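# Vacuum-pen transfer of processors to blue tray pockets

## Task

Use the squeeze-bulb vacuum pens to carry every processor out of the black trays and set it into a pocket of a blue tray, with exactly one processor per pocket and its lid facing upward. A processor that is set down roughly or struck hard does not count and is penalised.

## Robot and tools

Robot: two arms, left_arm and right_arm, each ending in a two-finger gripper. The processors are not grabbed directly: an arm picks up a squeeze-bulb vacuum pen and uses it to lift them. Base poses in the scene frame: left_arm at (-0.030, +0.455, 0) m, quat_wxyz (+1.000, 0, 0, +0.006); right_arm at (+0.009, -0.450, 0) m, quat_wxyz (+1.000, 0, 0, -0.011). A two-camera stand is fixed behind the arms. Loose items may occasionally get a brief outside nudge. Anything that ends up off the table fails the task.

Frames: the scene frame has its origin at table height halfway between the nominal bases, +z up, +x out across the table, and left_arm on the +y side (arm names do not match image sides). Each arm's hand positions, quaternions, velocities, targets and wrist-camera poses are given in that arm's own base frame; fixed cameras and the table use the scene frame. Reported hand poses may be off by a few centimetres, more at long reach. Gripper axes: fingers point along +z and close along x. end_effector_position is the point between the pads; fingertips extend 9.8 mm past it. The housing (117 mm along the closing direction, 68 mm wide) starts 39 mm behind that point. A block on a post juts about 13 cm from the last joint axis toward the gripper's -y side and rotates with it.

execute_actions(actions, cameras): actions is a list of actions; each action is up to 15 rows, one per 1/30 s step, and a short action repeats its final row up to step 15. Every row holds 18 numbers, each in [-1, 1], covering both arms even if one is idle: left_arm dx, dy, dz, rx, ry, rz, then left_gripper position, force_limit, speed, then the same nine for right_arm/right_gripper. The six pose numbers are an offset, not a pose: measured along that arm's base axes from its Hand target as it was when the action began (each row counts from that same start, not from the prior row). 1.0 equals 0.6 m for dx, dy, dz and 180 degrees for rx, ry, rz, which form one rotation vector turned about the Hand target position. Sending the same offset again moves further. All-zero pose numbers request nothing new for that arm, but always resend its gripper values, since 0 is itself a command. Images come back only for an empty actions list or when cameras names them.

move(target, speed, blend, blocking, cameras): target is one 18-number row in the same layout and scale, or a list of up to 15 such rows; every row is an offset from the Hand targets at the start of the move, not from the previous row. Paths are straight, end together, last at least 0.5 s and are cut off after 10 s. speed is top path speed in m/s, 0.002 to 1 (default 0.25; turning limited to twice that in rad/s), one number or one per leg. blend, in metres, rounds corners in a list (0 = stop at each). blocking=false returns after about 0.5 s while the move continues. Moves do not avoid obstacles or the other arm; faster moves lag and stray more and strike harder. Arms are stiff: aiming even slightly beyond a firm contact can trigger a fault. The result adds a move: line with the ending (done, off_target, moving, held, fault) and limits (paced = command clipped, held = steps withheld, e.g. by the clearance check between arms).

wait(seconds): 0 to 3600, runs the scene with no new commands; a running move continues. stop(): brakes a running move (needs some distance); fingers keep moving. zoom_image(camera, region): region [x0, y0, x1, y1] in pixels of that camera's latest image, at most 504 by 504. finished_scene(scene): ends the scene permanently, giving its number; the goal must hold without the robot.

Gripper numbers: position +1 = fully open (81 mm), about -0.95 = pads touching; use -1 to grip and hold it there. force_limit -1 to +1 maps to roughly 28 to 75 N per pad. speed -1 to +1 maps to 12 to 115 mm/s. After the fingers stop, new force or speed values apply only with a position changed by at least 0.01. is_grasped reads 1 only when an object stopped the fingers short; 0 while moving, at target, or pads closed. width_mm is the measured gap.

Results: Hand target is the last commanded pose after clipping; the hand often rests short of it, and the next offset counts from it. Orientation commands are clipped to within 32 degrees of the current orientation each step. Flange force is the outside force along the gripper axes (noisy, includes held weight). Joint velocities may read within noise. Step readings list positions during action calls only.

Avoid: a torque on a joint reaching its limit (waist, shoulder, elbow 142 N m; forearm roll, wrist pitch, wrist roll 35.6 N m) or 150 N of outside force stops that arm for 10 s; release the grip first if it pins the arm. Collisions or squeezes between the arms can fail the scene, as can hard hits on fixed objects or parts falling far. Do not release parts while moving. Long holding, stretched poses or pushing at unreachable targets heat motors (MOTOR HOT warning, then a 30 to 60 s brake stop). To end a push, command the target back behind the gripper. Joint ranges (rad): waist ±3.491, shoulder ±3.140, elbow -1.187 to 4.328, forearm roll ±3.316, wrist pitch ±3.140, wrist roll ±3.927.

Cameras: cam_head_left, cam_head_right, cam_high, cam_low, cam_left_wrist, cam_right_wrist, all 896x504; calibrations are OpenCV style and may be off by a few degrees or millimetres.

Each tool is called after "Emit:" as name([rows], argument=value, ...), one row to a line, values as JSON.

## Session

Emit:
execute_actions(actions=[])

Scene clock: 0.00 s.
left_arm: end_effector_position=(+0.7217, +0.2347, +0.2694) width_mm=80.9 is_grasped=0 end_effector_quat_wxyz=(+0.113, +0.298, +0.945, +0.075) | right_arm: end_effector_position=(+0.7736, +0.2539, +0.1311) width_mm=81.1 is_grasped=0 end_effector_quat_wxyz=(+0.140, +0.667, +0.729, -0.060)
Joint positions: left_arm=[0.51 0.624 0.677 0.063 -1.359 0.445] | right_arm=[0.578 1.13 1.15 0.302 -1.636 -0.476]
Joint velocities: within noise
Flange force (N): no reading
Hand target: left_arm +0.7217, +0.2347, +0.2694; +0.113, +0.298, +0.945, +0.075 | right_arm +0.7736, +0.2539, +0.1311; +0.140, +0.667, +0.729, -0.060
Tool commands: left_gripper/position=+0.996 left_gripper/force_limit=+1.0 left_gripper/speed=+1.0 right_gripper/position=+1.0 right_gripper/force_limit=+1.0 right_gripper/speed=+1.0

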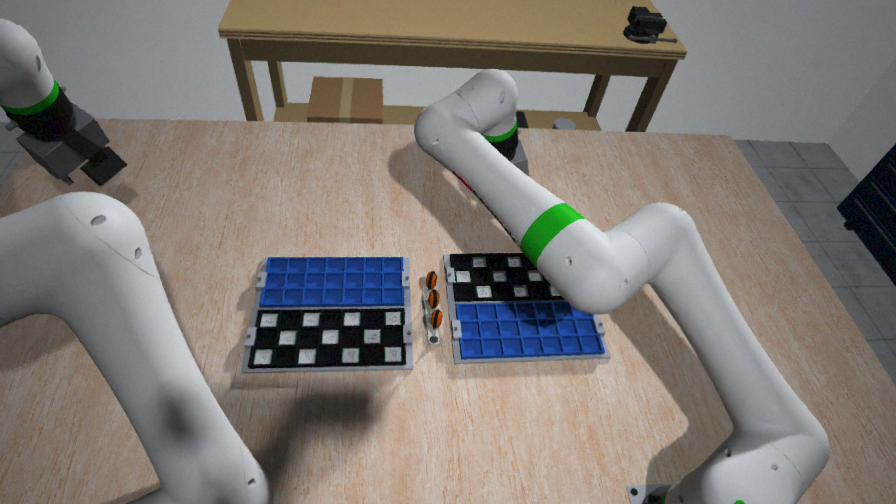

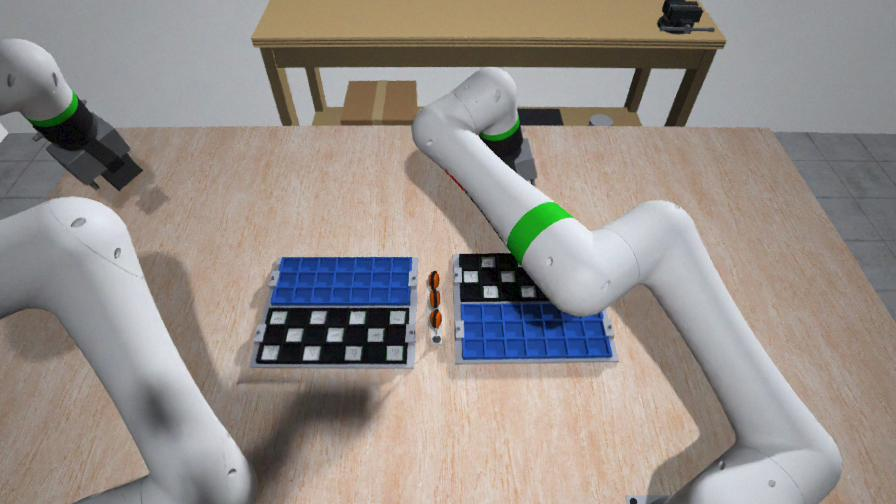

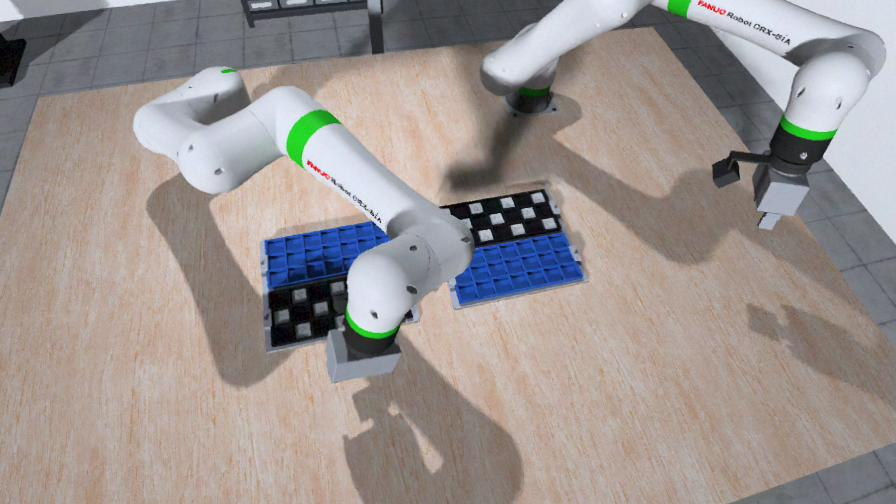

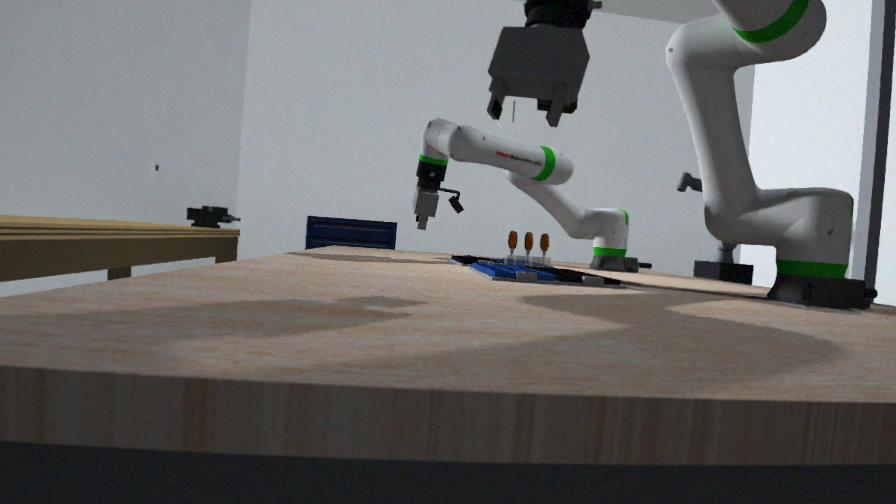

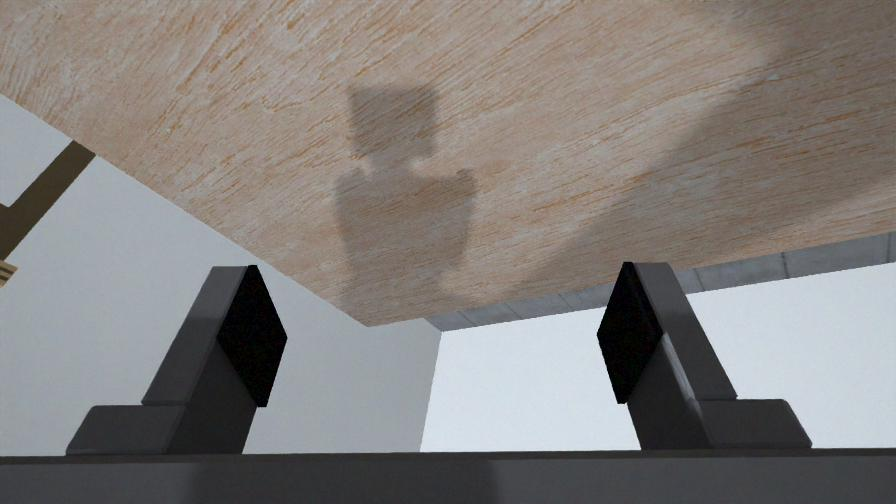

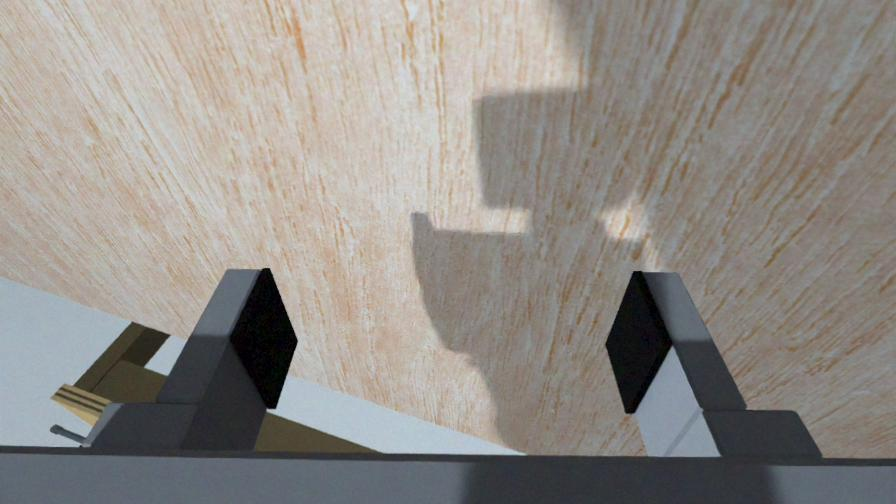

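Emit:
zoom_image(camera="cam_head_right", region=[230, 240, 450, 380])

Emit:
zoom_image(camera="cam_head_left", region=[410, 240, 630, 380])

Emit:
zoom_image(camera="cam_low", region=[430, 210, 650, 300])

Scaled by 2.291 from the camera's image (finer frame: 1280x720).

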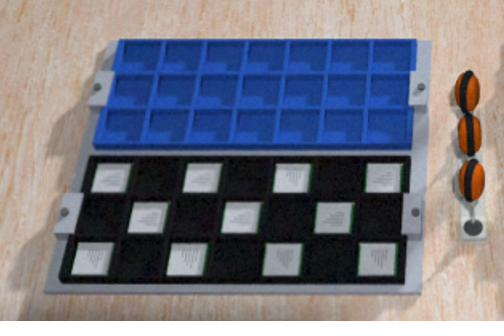

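Scaled by 2.291 from the camera's image (finer frame: 1280x720).

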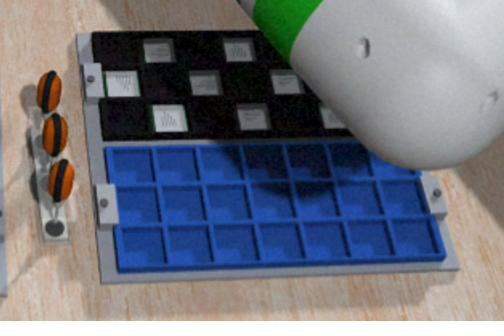

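Scaled by 2.291 from the camera's image (finer frame: 1280x720).

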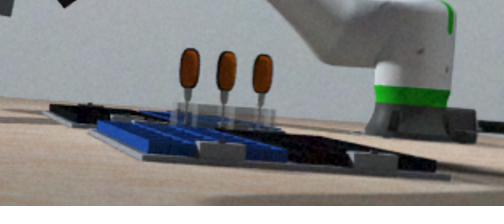

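Emit:
move([
  [-0.3,-0.3,0.2,0.0178,0.0882,-0.3036,0.996,1,1,-0.3,-0.03,0.5,0.0904,0.0362,-0.028,1,1,1],
  [-0.655,-0.735,0.134,0.0178,0.0882,-0.3036,0.996,1,1,-0.8117,-0.0793,0.365,0.0904,0.0362,-0.028,1,1,1],
], blend=0.05, speed=0.25, cameras=["all"])

Scene clock: 47.10 s.
left_arm: end_effector_position=(+0.3287, -0.2063, +0.3498) width_mm=80.9 is_grasped=0 end_effector_quat_wxyz=(+0.000, +0.707, +0.707, +0.000) | right_arm: end_effector_position=(+0.2866, +0.2063, +0.3501) width_mm=81.1 is_grasped=0 end_effector_quat_wxyz=(+0.000, +0.707, +0.707, +0.000)
Joint positions: left_arm=[-0.219 -0.151 -0.036 0 -1.685 0.219] | right_arm=[1 -0.241 -0.109 -0.001 -1.702 -1]
Flange force (N): left_arm=[0.0 -5.4 0.7] | right_arm=[-0.6 -1.8 1.1]
Hand target: left_arm +0.3287, -0.2063, +0.3498; +0.000, +0.707, +0.707, +0.000 | right_arm +0.2866, +0.2063, +0.3501; +0.000, +0.707, +0.707, +0.000
Off the commanded pose: left_arm 0.000 m, 0 deg | right_arm 0.000 m, 0 deg.
move: done
cam_left_wrist: T_world_to_cam=[[-0.00691, 0.99995, 0.00762, 0.19967], [0.72987, -0.00017, 0.68359, -0.45778], [0.68355, 0.01029, -0.72983, 0.13142]] pos_world=[0.24567, -0.20109, 0.40733]
cam_right_wrist: T_world_to_cam=[[0.01379, 0.99973, -0.01879, -0.20025], [0.74571, 0.00223, 0.66626, -0.42966], [0.66612, -0.0232, -0.74548, 0.17541]] pos_world=[0.20632, 0.20523, 0.41326]

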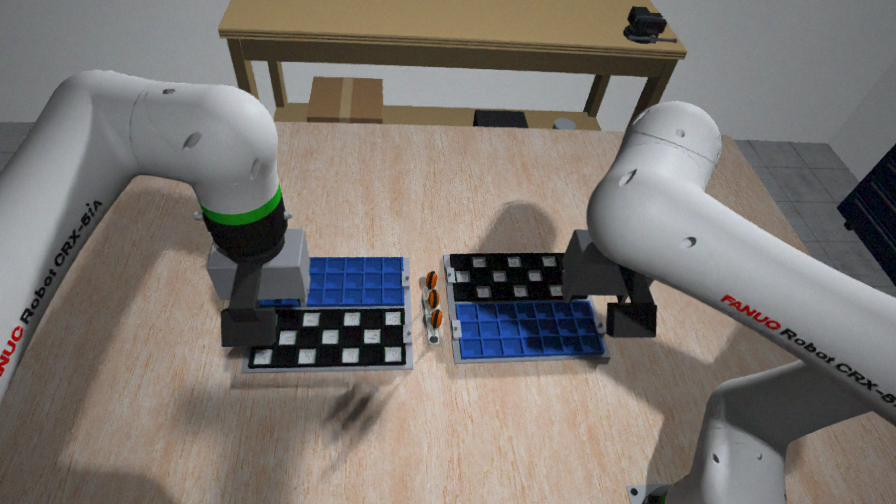

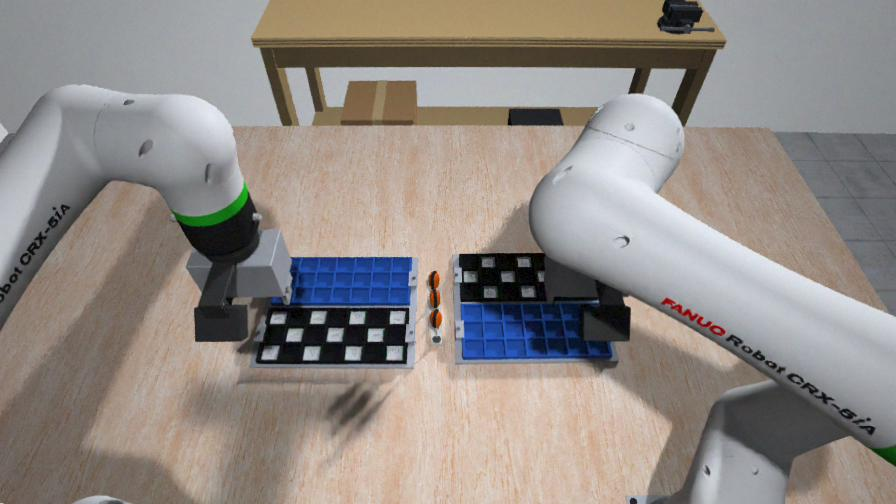

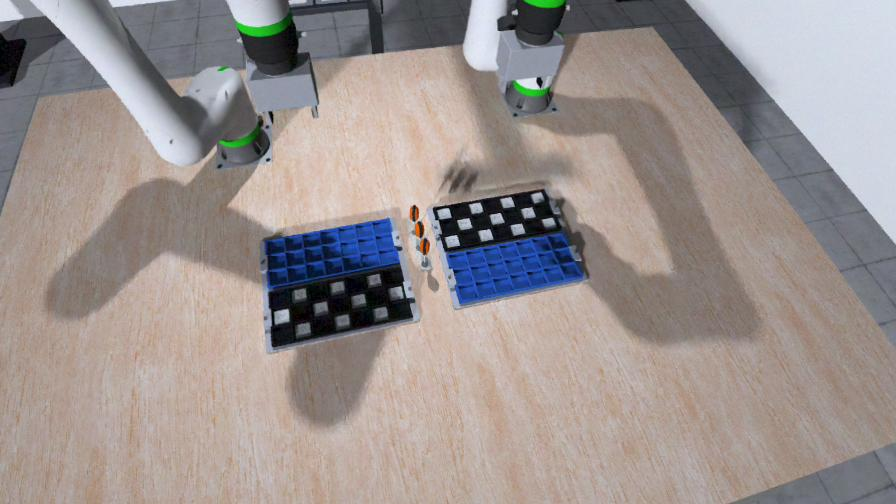

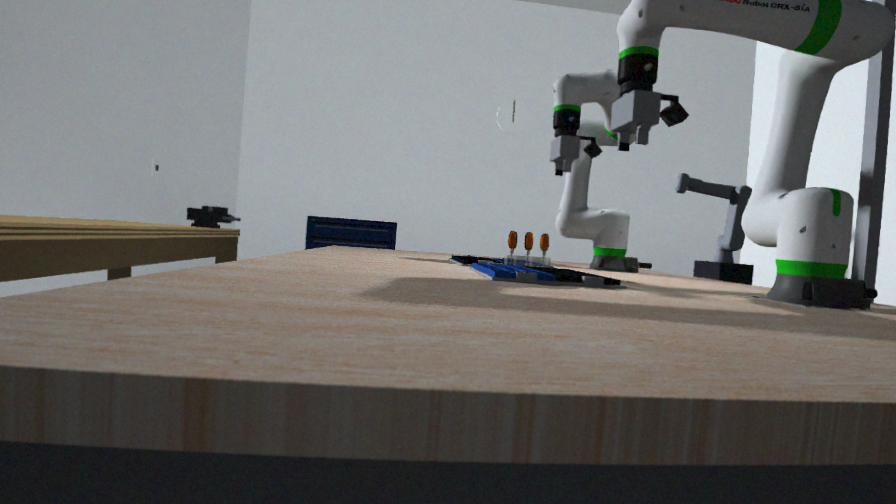

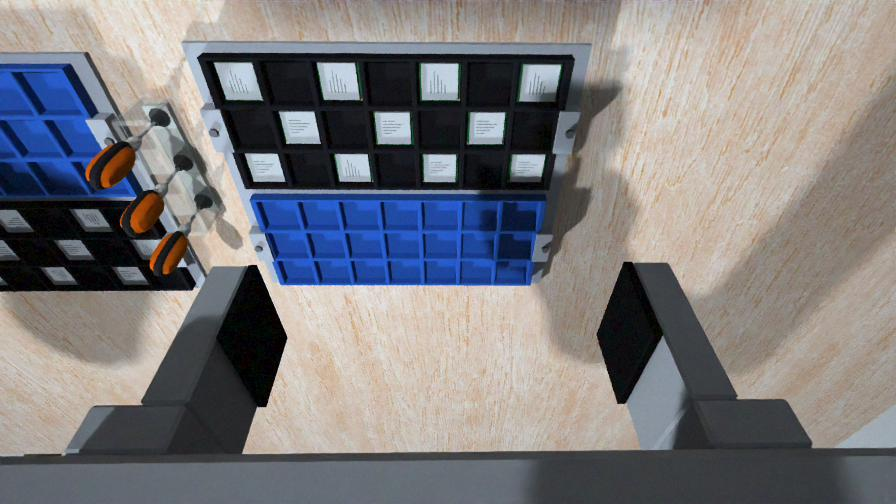

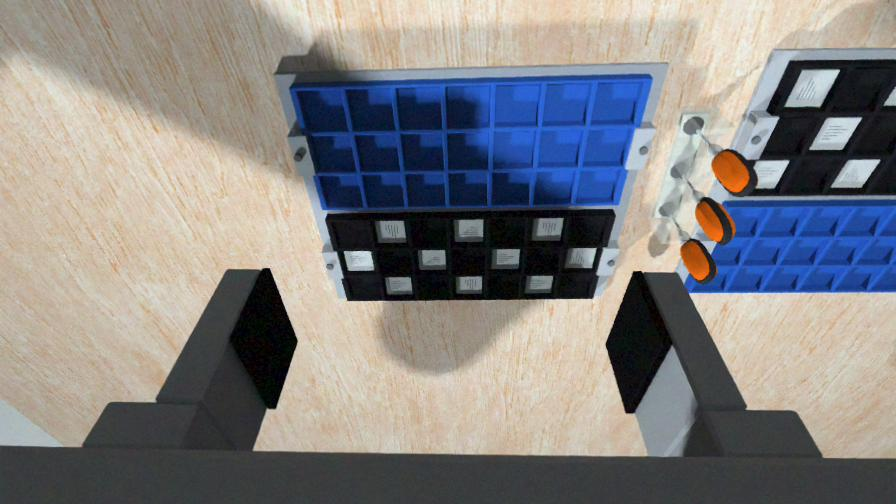

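Emit:
zoom_image(camera="cam_left_wrist", region=[60, 60, 260, 300])

Emit:
zoom_image(camera="cam_left_wrist", region=[180, 20, 400, 200])

Emit:
zoom_image(camera="cam_right_wrist", region=[620, 80, 820, 300])

Emit:
zoom_image(camera="cam_right_wrist", region=[260, 40, 680, 320])

Emit:
zoom_image(camera="cam_low", region=[480, 215, 580, 290])

Scaled by 2.100 from the camera's image (finer frame: 1280x720).

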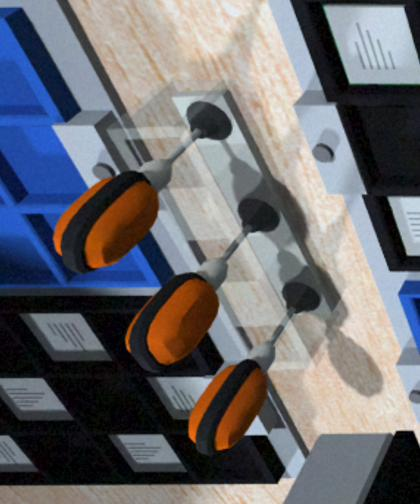

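Scaled by 2.291 from the camera's image (finer frame: 1280x720).

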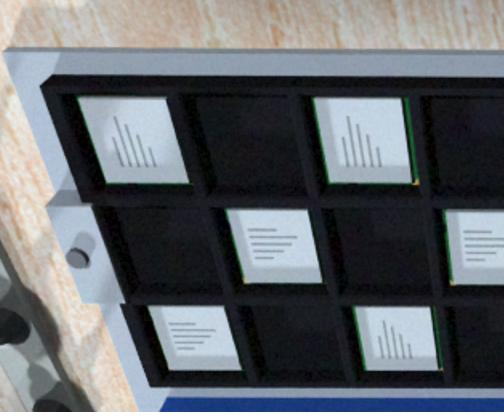

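Scaled by 2.291 from the camera's image (finer frame: 1280x720).

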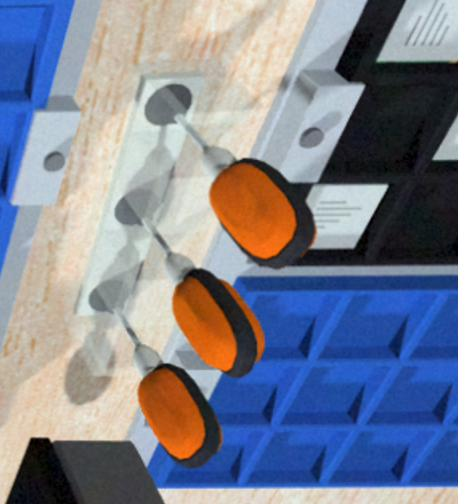

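Scaled by 1.200 from the camera's image (finer frame: 1280x720).

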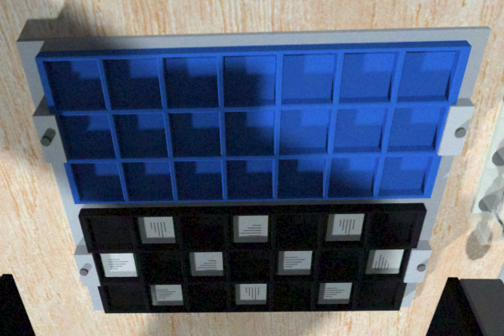

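Scaled by 5.040 from the camera's image (finer frame: 1280x720).

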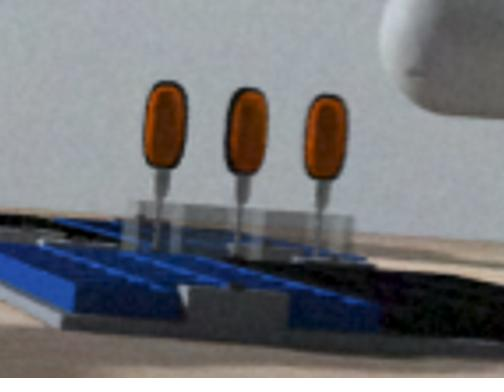

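Emit:
move(target=[0.3727,-0.4443,-0.25,0,0,0.016,0.996,1,1,0,0,0,0,0,0,1,1,1], speed=0.25, cameras=["cam_left_wrist","cam_head_right","cam_low"])

Scene clock: 112.37 s.
left_arm: end_effector_position=(+0.5523, -0.4729, +0.1998) width_mm=80.9 is_grasped=0 end_effector_quat_wxyz=(+0.000, +0.689, +0.725, +0.000) | right_arm: end_effector_position=(+0.2866, +0.2063, +0.3501) width_mm=81.1 is_grasped=0 end_effector_quat_wxyz=(+0.000, +0.707, +0.707, +0.000)
Joint positions: left_arm=[-0.528 0.77 0.794 0 -1.594 0.579] | right_arm=[1 -0.241 -0.109 -0.001 -1.702 -1]
Flange force (N): left_arm=[11.4 -14.4 1.0] | right_arm=[-1.1 -0.8 0.9]
Hand target: left_arm +0.5523, -0.4729, +0.1998; +0.000, +0.689, +0.725, +0.000 | right_arm +0.2866, +0.2063, +0.3501; +0.000, +0.707, +0.707, +0.000
Off the commanded pose: left_arm 0.000 m, 0 deg | right_arm 0.000 m, 0 deg.
move: done
cam_left_wrist: T_world_to_cam=[[-0.05712, 0.99834, 0.00764, 0.49594], [0.72899, 0.03648, 0.68355, -0.50064], [0.68213, 0.04461, -0.72987, -0.11111]] pos_world=[0.46908, -0.47189, 0.25733]
Images, in order (width x height): cam_head_right 896x504, cam_low 896x504, cam_left_wrist 896x504.

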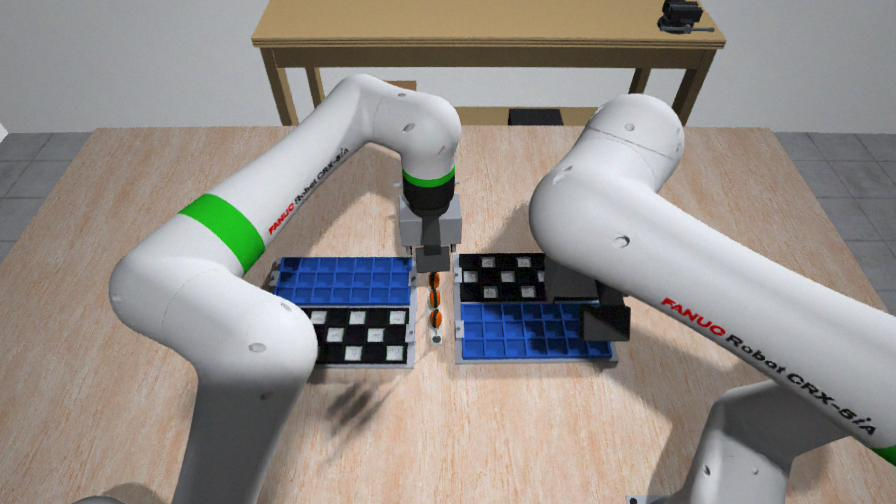

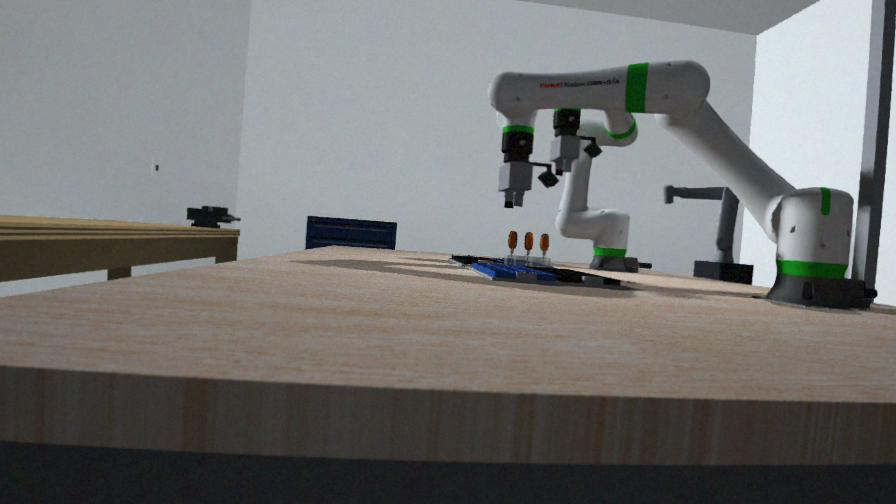

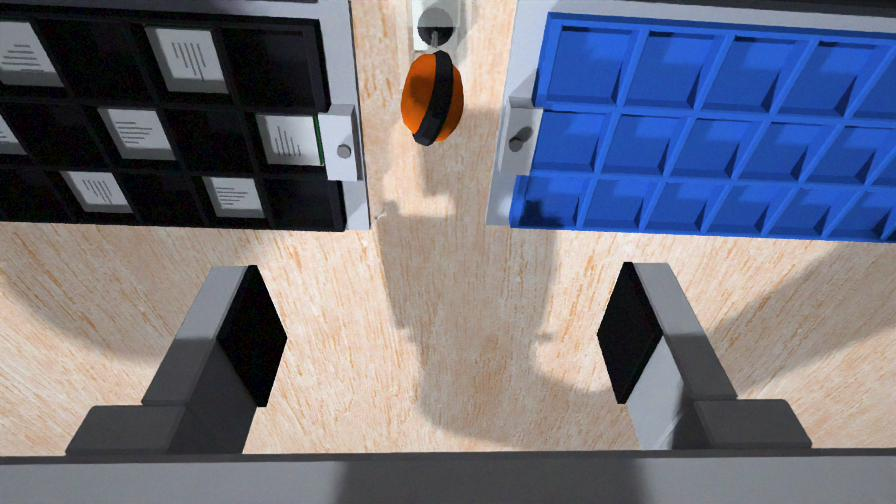

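Emit:
zoom_image(camera="cam_left_wrist", region=[370, 0, 510, 170])

Emit:
zoom_image(camera="cam_low", region=[495, 220, 565, 275])

Emit:
zoom_image(camera="cam_head_right", region=[410, 260, 460, 350])

Scaled by 2.965 from the camera's image (finer frame: 1280x720).

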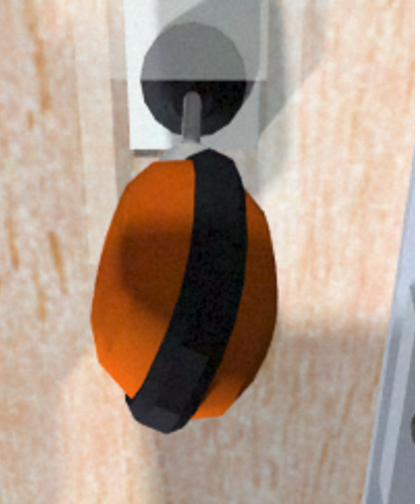

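Scaled by 7.200 from the camera's image (finer frame: 1280x720).

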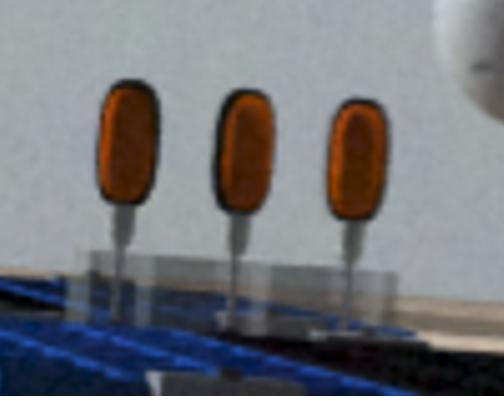

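Scaled by 5.600 from the camera's image (finer frame: 1280x720).

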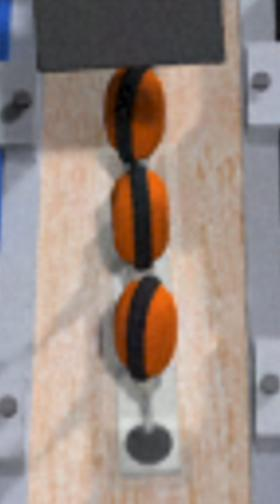

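Emit:
move(target=[-0.003,0,-0.03,0,0,-0.1144,0.996,1,1,0,0,0,0,0,0,1,1,1], cameras=["cam_left_wrist"])

Emit:
zoom_image(camera="cam_left_wrist", region=[340, 0, 600, 200])

Scene clock: 159.03 s.
left_arm: end_effector_position=(+0.5504, -0.4730, +0.1818) width_mm=80.9 is_grasped=0 end_effector_quat_wxyz=(+0.000, +0.807, +0.590, +0.000) | right_arm: end_effector_position=(+0.2866, +0.2063, +0.3501) width_mm=81.1 is_grasped=0 end_effector_quat_wxyz=(+0.000, +0.707, +0.707, +0.000)
Joint positions: left_arm=[-0.53 0.766 0.744 0 -1.55 0.221] | right_arm=[1 -0.241 -0.109 -0.001 -1.702 -1]
Flange force (N): left_arm=[4.6 -18.2 0.3] | right_arm=[-1.1 -1.4 0.9]
Hand target: left_arm +0.5505, -0.4729, +0.1818; +0.000, +0.807, +0.590, +0.000 | right_arm +0.2866, +0.2063, +0.3501; +0.000, +0.707, +0.707, +0.000
Off the commanded pose: left_arm 0.000 m, 0 deg | right_arm 0.000 m, 0 deg.
move: done
cam_left_wrist: T_world_to_cam=[[0.29776, 0.95461, 0.00761, 0.28006], [0.69522, -0.2223, 0.68356, -0.59081], [0.65422, -0.19824, -0.72986, -0.22251]] pos_world=[0.47293, -0.44279, 0.23933]

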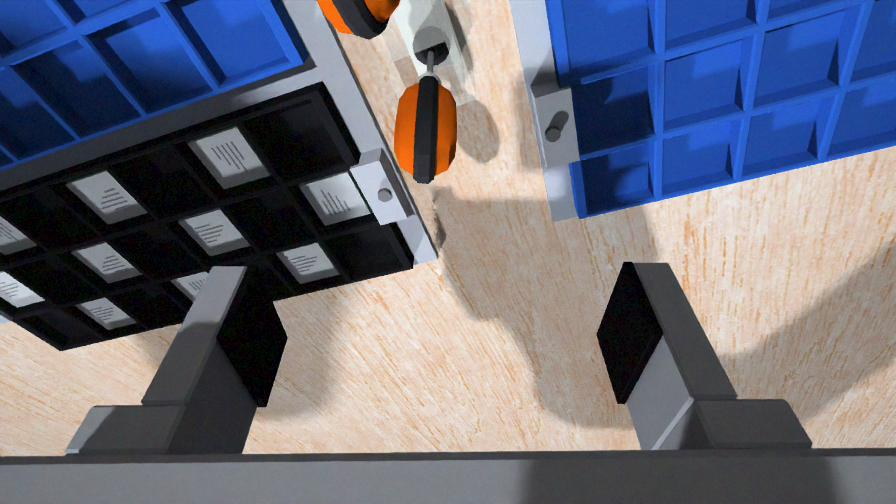

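Scaled by 1.938 from the camera's image (finer frame: 1280x720).

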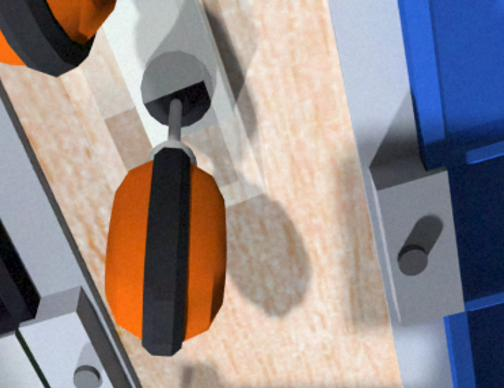

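Emit:
move(target=[-0.003,-0.008,-0.093,0,0,0,0.996,1,1,0,0,0,0,0,0,1,1,1], cameras=["cam_left_wrist"], speed=0.15)

Emit:
zoom_image(camera="cam_left_wrist", region=[240, 0, 660, 420])

Scene clock: 180.30 s.
left_arm: end_effector_position=(+0.5487, -0.4777, +0.1260) width_mm=80.9 is_grasped=0 end_effector_quat_wxyz=(+0.000, +0.807, +0.590, +0.000) | right_arm: end_effector_position=(+0.2866, +0.2063, +0.3501) width_mm=81.1 is_grasped=0 end_effector_quat_wxyz=(+0.000, +0.707, +0.707, +0.000)
Joint positions: left_arm=[-0.537 0.785 0.647 0 -1.433 0.228] | right_arm=[1 -0.241 -0.109 -0.001 -1.702 -1]
Flange force (N): left_arm=[4.9 -15.0 -2.3] | right_arm=[-1.2 -1.2 1.3]
Hand target: left_arm +0.5487, -0.4777, +0.1260; +0.000, +0.807, +0.590, +0.000 | right_arm +0.2866, +0.2063, +0.3501; +0.000, +0.707, +0.707, +0.000
Off the commanded pose: left_arm 0.000 m, 0 deg | right_arm 0.000 m, 0 deg.
move: done
cam_left_wrist: T_world_to_cam=[[0.29767, 0.95464, 0.0077, 0.28551], [0.69515, -0.22227, 0.68364, -0.5525], [0.65434, -0.19815, -0.72978, -0.26308]] pos_world=[0.47123, -0.44749, 0.18353]

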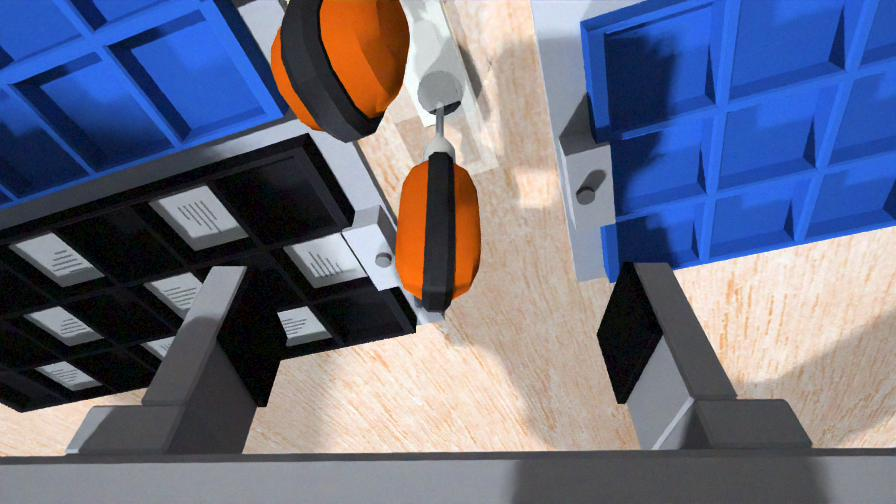

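Scaled by 1.200 from the camera's image (finer frame: 1280x720).

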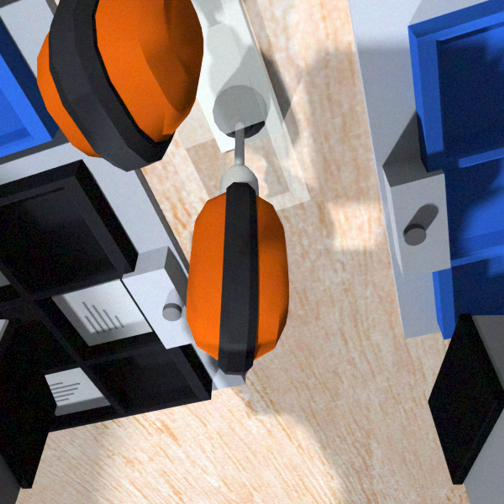

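Emit:
move(target=[0,0,-0.06,0,0,0,0.996,1,1,0,0,0,0,0,0,1,1,1], cameras=["cam_left_wrist","cam_low"], speed=0.1)

Emit:
zoom_image(camera="cam_left_wrist", region=[240, 100, 660, 504])

Emit:
zoom_image(camera="cam_low", region=[460, 160, 600, 280])

Scene clock: 195.43 s.
left_arm: end_effector_position=(+0.5487, -0.4777, +0.0900) width_mm=80.9 is_grasped=0 end_effector_quat_wxyz=(+0.000, +0.807, +0.590, +0.000) | right_arm: end_effector_position=(+0.2866, +0.2063, +0.3501) width_mm=81.1 is_grasped=0 end_effector_quat_wxyz=(+0.000, +0.707, +0.707, +0.000)
Joint positions: left_arm=[-0.537 0.804 0.594 0 -1.361 0.228] | right_arm=[1 -0.241 -0.109 -0.001 -1.702 -1]
Flange force (N): left_arm=[5.5 -16.2 -3.7] | right_arm=[-1.3 -1.4 1.2]
Hand target: left_arm +0.5487, -0.4777, +0.0900; +0.000, +0.807, +0.590, +0.000 | right_arm +0.2866, +0.2063, +0.3501; +0.000, +0.707, +0.707, +0.000
Off the commanded pose: left_arm 0.000 m, 0 deg | right_arm 0.000 m, 0 deg.
move: done
cam_left_wrist: T_world_to_cam=[[0.29761, 0.95466, 0.00764, 0.28584], [0.69522, -0.2222, 0.68359, -0.52789], [0.65429, -0.19813, -0.72982, -0.28931]] pos_world=[0.47123, -0.44749, 0.14753]
Images, in order (width x height): cam_low 896x504, cam_left_wrist 896x504.

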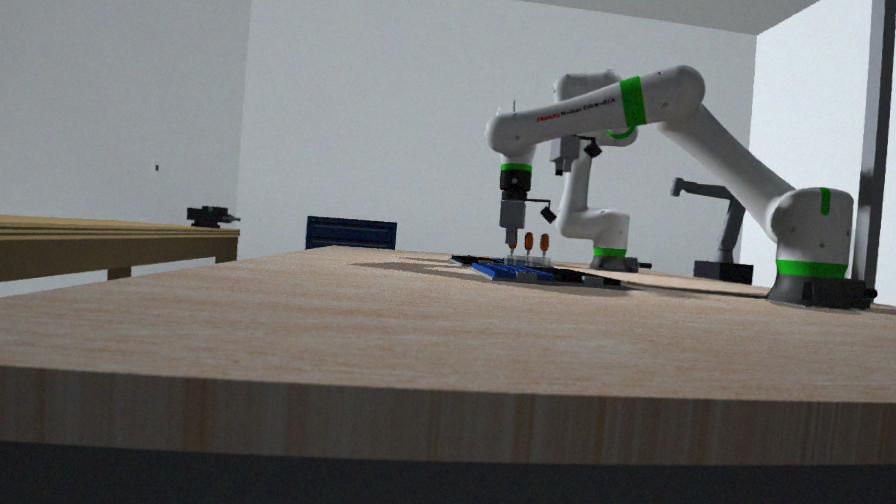

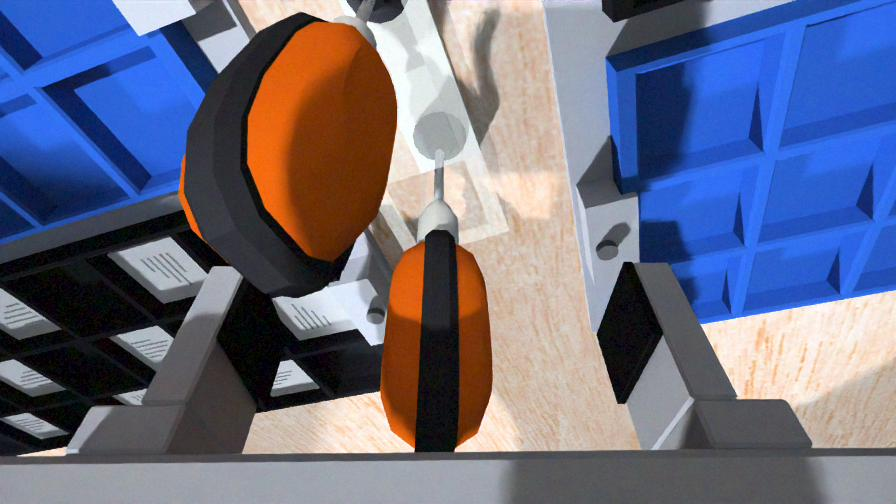

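Scaled by 1.200 from the camera's image (finer frame: 1280x720).

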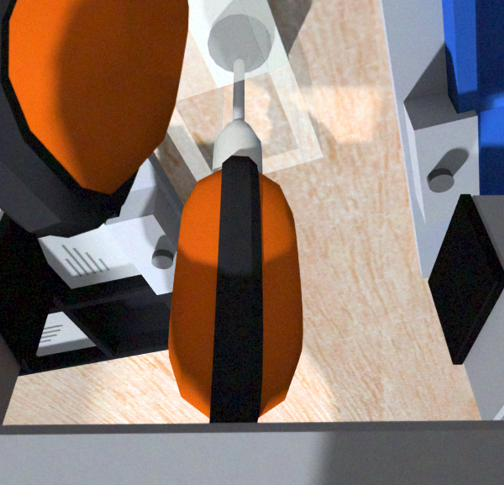

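Scaled by 3.600 from the camera's image (finer frame: 1280x720).

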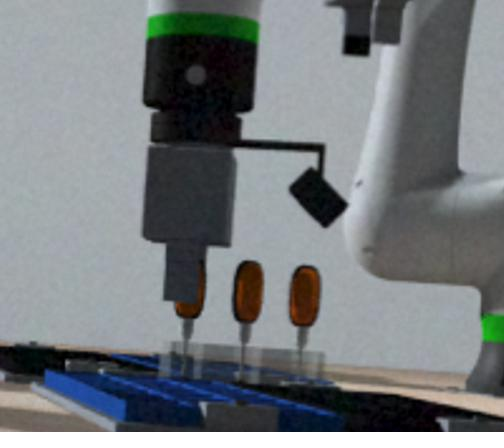

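Emit:
move(target=[-0.001,-0.0015,-0.005,0,0,0,0.996,1,1,0,0,0,0,0,0,1,1,1], speed=0.1)

Emit:
execute_actions([
  [[0,0,0,0,0,0,-0.2,-1,-0.4,0,0,0,0,0,0,1,1,1]],
  [[0,0,0,0,0,0,-1,-1,-0.9,0,0,0,0,0,0,1,1,1]],
  [[0,0,0,0,0,0,-1,-1,-0.9,0,0,0,0,0,0,1,1,1]],
], cameras=["cam_left_wrist"])

Scene clock: 212.27 s.
left_arm: end_effector_position=(+0.5481, -0.4786, +0.0870) width_mm=80.9 is_grasped=0 end_effector_quat_wxyz=(+0.000, +0.807, +0.590, +0.000) | right_arm: end_effector_position=(+0.2866, +0.2063, +0.3501) width_mm=81.1 is_grasped=0 end_effector_quat_wxyz=(+0.000, +0.707, +0.707, +0.000)
Joint positions: left_arm=[-0.538 0.806 0.59 0 -1.355 0.23] | right_arm=[1 -0.241 -0.109 -0.001 -1.702 -1]
Flange force (N): left_arm=[4.7 -14.5 -2.9] | right_arm=[-1.5 -0.7 0.8]
Hand target: left_arm +0.5481, -0.4786, +0.0870; +0.000, +0.807, +0.590, +0.000 | right_arm +0.2866, +0.2063, +0.3501; +0.000, +0.707, +0.707, +0.000
Off the commanded pose: left_arm 0.000 m, 0 deg | right_arm 0.000 m, 0 deg.
move: done

Scene clock: 216.03 s.
left_arm: end_effector_position=(+0.5481, -0.4786, +0.0870) width_mm=9.5 is_grasped=1 end_effector_quat_wxyz=(+0.000, +0.807, +0.590, +0.000) | right_arm: end_effector_position=(+0.2866, +0.2063, +0.3501) width_mm=81.1 is_grasped=0 end_effector_quat_wxyz=(+0.000, +0.707, +0.707, +0.000)
Joint positions: left_arm=[-0.538 0.806 0.59 0 -1.355 0.23] | right_arm=[1 -0.241 -0.109 -0.001 -1.702 -1]
Flange force (N): left_arm=[4.8 -14.6 -3.3] | right_arm=[-1.4 -1.1 1.3]
Flange force at the end of the 1st action (N): left_arm=[4.9 -15.9 -3.1] | right_arm=[-1.3 -1.5 1.2]
Flange force at the end of the 2nd action (N): left_arm=[4.1 -14.3 -3.8] | right_arm=[-1.4 -1.2 1.3]
Hand target: left_arm +0.5481, -0.4786, +0.0870; +0.000, +0.807, +0.590, +0.000 | right_arm +0.2866, +0.2063, +0.3501; +0.000, +0.707, +0.707, +0.000
Off the commanded pose: left_arm 0.000 m, 0 deg | right_arm 0.000 m, 0 deg.
Step readings (end_effector_position of left_arm | right_arm; steps 1 to 15: 1st action; 16 to 30: 2nd action; 31 to 45: 3rd action):
0: (+0.5481, -0.4786, +0.0870) | (+0.2866, +0.2063, +0.3501)
1: (+0.5481, -0.4786, +0.0870) | (+0.2866, +0.2063, +0.3501)
2: (+0.5481, -0.4786, +0.0870) | (+0.2866, +0.2063, +0.3501)
4: (+0.5481, -0.4786, +0.0870) | (+0.2866, +0.2063, +0.3501)
8: (+0.5481, -0.4786, +0.0870) | (+0.2866, +0.2063, +0.3501)
15: (+0.5481, -0.4786, +0.0870) | (+0.2866, +0.2063, +0.3501)
16: (+0.5481, -0.4786, +0.0870) | (+0.2866, +0.2063, +0.3501)
17: (+0.5481, -0.4786, +0.0870) | (+0.2866, +0.2063, +0.3501)
19: (+0.5481, -0.4786, +0.0870) | (+0.2866, +0.2063, +0.3501)
23: (+0.5481, -0.4786, +0.0870) | (+0.2866, +0.2063, +0.3501)
30: (+0.5481, -0.4786, +0.0870) | (+0.2866, +0.2063, +0.3501)
31: (+0.5481, -0.4786, +0.0870) | (+0.2866, +0.2063, +0.3501)
32: (+0.5481, -0.4786, +0.0870) | (+0.2866, +0.2063, +0.3501)
34: (+0.5481, -0.4786, +0.0870) | (+0.2866, +0.2063, +0.3501)
38: (+0.5481, -0.4786, +0.0870) | (+0.2866, +0.2063, +0.3501)
45: (+0.5481, -0.4786, +0.0870) | (+0.2866, +0.2063, +0.3501)
cam_left_wrist: T_world_to_cam=[[0.29763, 0.95465, 0.00761, 0.28689], [0.69526, -0.22221, 0.68354, -0.52564], [0.65424, -0.19815, -0.72987, -0.29126]] pos_world=[0.47063, -0.44839, 0.14453]

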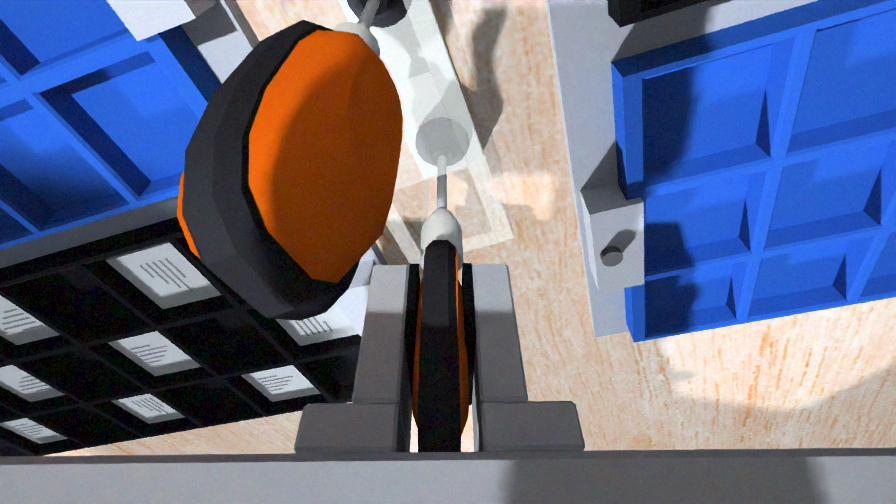

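Emit:
execute_actions([
  [[0,0,0,0,0,0,-0.54,-1,-0.5,0,0,0,0,0,0,1,1,1]],
  [[0,0,0,0,0,0,-0.54,-1,-0.5,0,0,0,0,0,0,1,1,1]],
])

Emit:
move(target=[0,0,0.1,0,0,0,-0.54,-1,-0.5,0,0,0,0,0,0,1,1,1], speed=0.08, cameras=["cam_left_wrist","cam_low"])

Emit:
zoom_image(camera="cam_low", region=[460, 160, 600, 280])

Scene clock: 225.73 s.
left_arm: end_effector_position=(+0.5481, -0.4786, +0.0870) width_mm=17.1 is_grasped=0 end_effector_quat_wxyz=(+0.000, +0.807, +0.590, +0.000) | right_arm: end_effector_position=(+0.2866, +0.2063, +0.3501) width_mm=81.1 is_grasped=0 end_effector_quat_wxyz=(+0.000, +0.707, +0.707, +0.000)
Joint positions: left_arm=[-0.538 0.806 0.59 0 -1.355 0.23] | right_arm=[1 -0.241 -0.109 -0.001 -1.702 -1]
Flange force (N): left_arm=[4.6 -14.7 -3.3] | right_arm=[-1.4 -0.8 1.0]
Flange force at the end of the 1st action (N): left_arm=[5.1 -16.4 -3.2] | right_arm=[-1.4 -1.6 1.4]
Hand target: left_arm +0.5481, -0.4786, +0.0870; +0.000, +0.807, +0.590, +0.000 | right_arm +0.2866, +0.2063, +0.3501; +0.000, +0.707, +0.707, +0.000
Off the commanded pose: left_arm 0.000 m, 0 deg | right_arm 0.000 m, 0 deg.
Step readings (end_effector_position of left_arm | right_arm; steps 1 to 15: 1st action; 16 to 30: 2nd action):
0: (+0.5481, -0.4786, +0.0870) | (+0.2866, +0.2063, +0.3501)
1: (+0.5481, -0.4786, +0.0870) | (+0.2866, +0.2063, +0.3501)
2: (+0.5481, -0.4786, +0.0870) | (+0.2866, +0.2063, +0.3501)
4: (+0.5481, -0.4786, +0.0870) | (+0.2866, +0.2063, +0.3501)
8: (+0.5481, -0.4786, +0.0870) | (+0.2866, +0.2063, +0.3501)
15: (+0.5481, -0.4786, +0.0870) | (+0.2866, +0.2063, +0.3501)
16: (+0.5481, -0.4786, +0.0870) | (+0.2866, +0.2063, +0.3501)
17: (+0.5481, -0.4786, +0.0870) | (+0.2866, +0.2063, +0.3501)
19: (+0.5481, -0.4786, +0.0870) | (+0.2866, +0.2063, +0.3501)
23: (+0.5481, -0.4786, +0.0870) | (+0.2866, +0.2063, +0.3501)
30: (+0.5481, -0.4786, +0.0870) | (+0.2866, +0.2063, +0.3501)

Scene clock: 226.83 s.
left_arm: end_effector_position=(+0.5481, -0.4786, +0.1471) width_mm=17.1 is_grasped=0 end_effector_quat_wxyz=(+0.000, +0.807, +0.590, +0.000) | right_arm: end_effector_position=(+0.2866, +0.2063, +0.3501) width_mm=81.1 is_grasped=0 end_effector_quat_wxyz=(+0.000, +0.707, +0.707, +0.000)
Joint positions: left_arm=[-0.538 0.778 0.684 0 -1.477 0.23] | right_arm=[1 -0.241 -0.109 -0.001 -1.702 -1]
Flange force (N): left_arm=[4.8 -14.8 -1.6] | right_arm=[-1.3 -1.4 1.1]
Hand target: left_arm +0.5481, -0.4786, +0.1470; +0.000, +0.807, +0.590, +0.000 | right_arm +0.2866, +0.2063, +0.3501; +0.000, +0.707, +0.707, +0.000
Off the commanded pose: left_arm 0.000 m, 0 deg | right_arm 0.000 m, 0 deg.
move: done
cam_left_wrist: T_world_to_cam=[[0.29769, 0.95464, 0.00741, 0.28656], [0.69522, -0.2221, 0.68362, -0.56655], [0.65426, -0.19836, -0.7298, -0.24754]] pos_world=[0.47053, -0.44849, 0.20453]
Images, in order (width x height): cam_low 896x504, cam_left_wrist 896x504.

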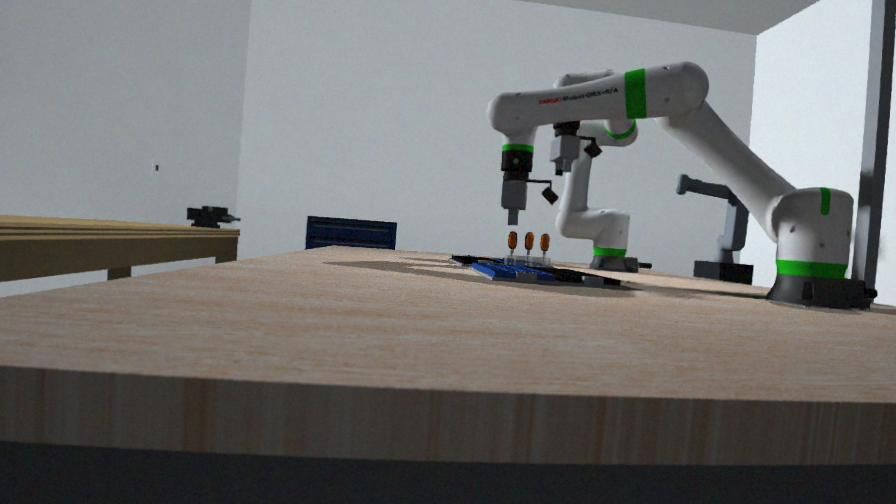

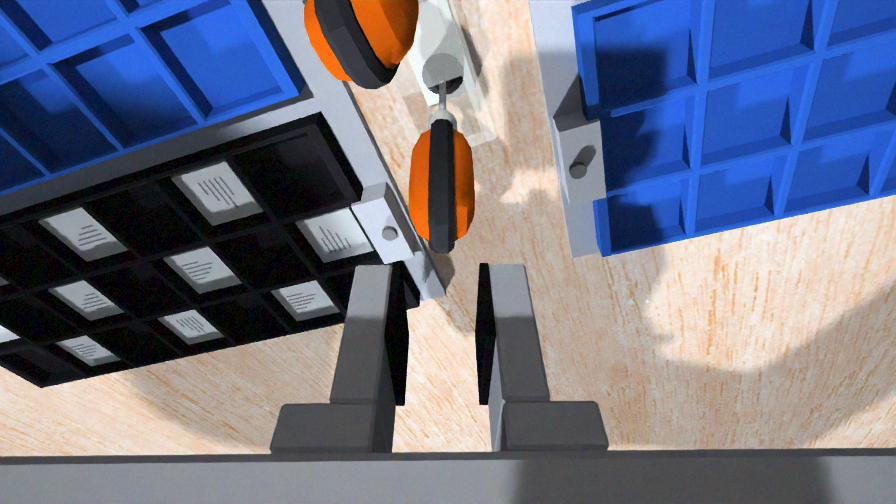

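Scaled by 3.600 from the camera's image (finer frame: 1280x720).

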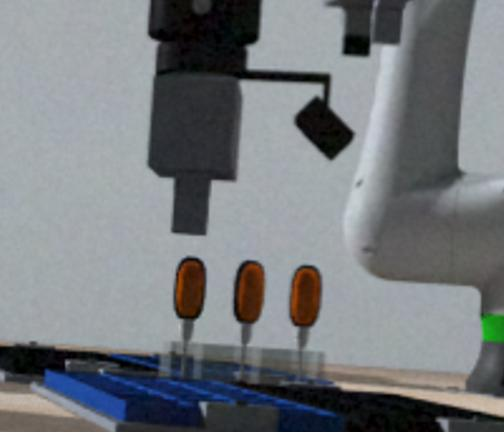

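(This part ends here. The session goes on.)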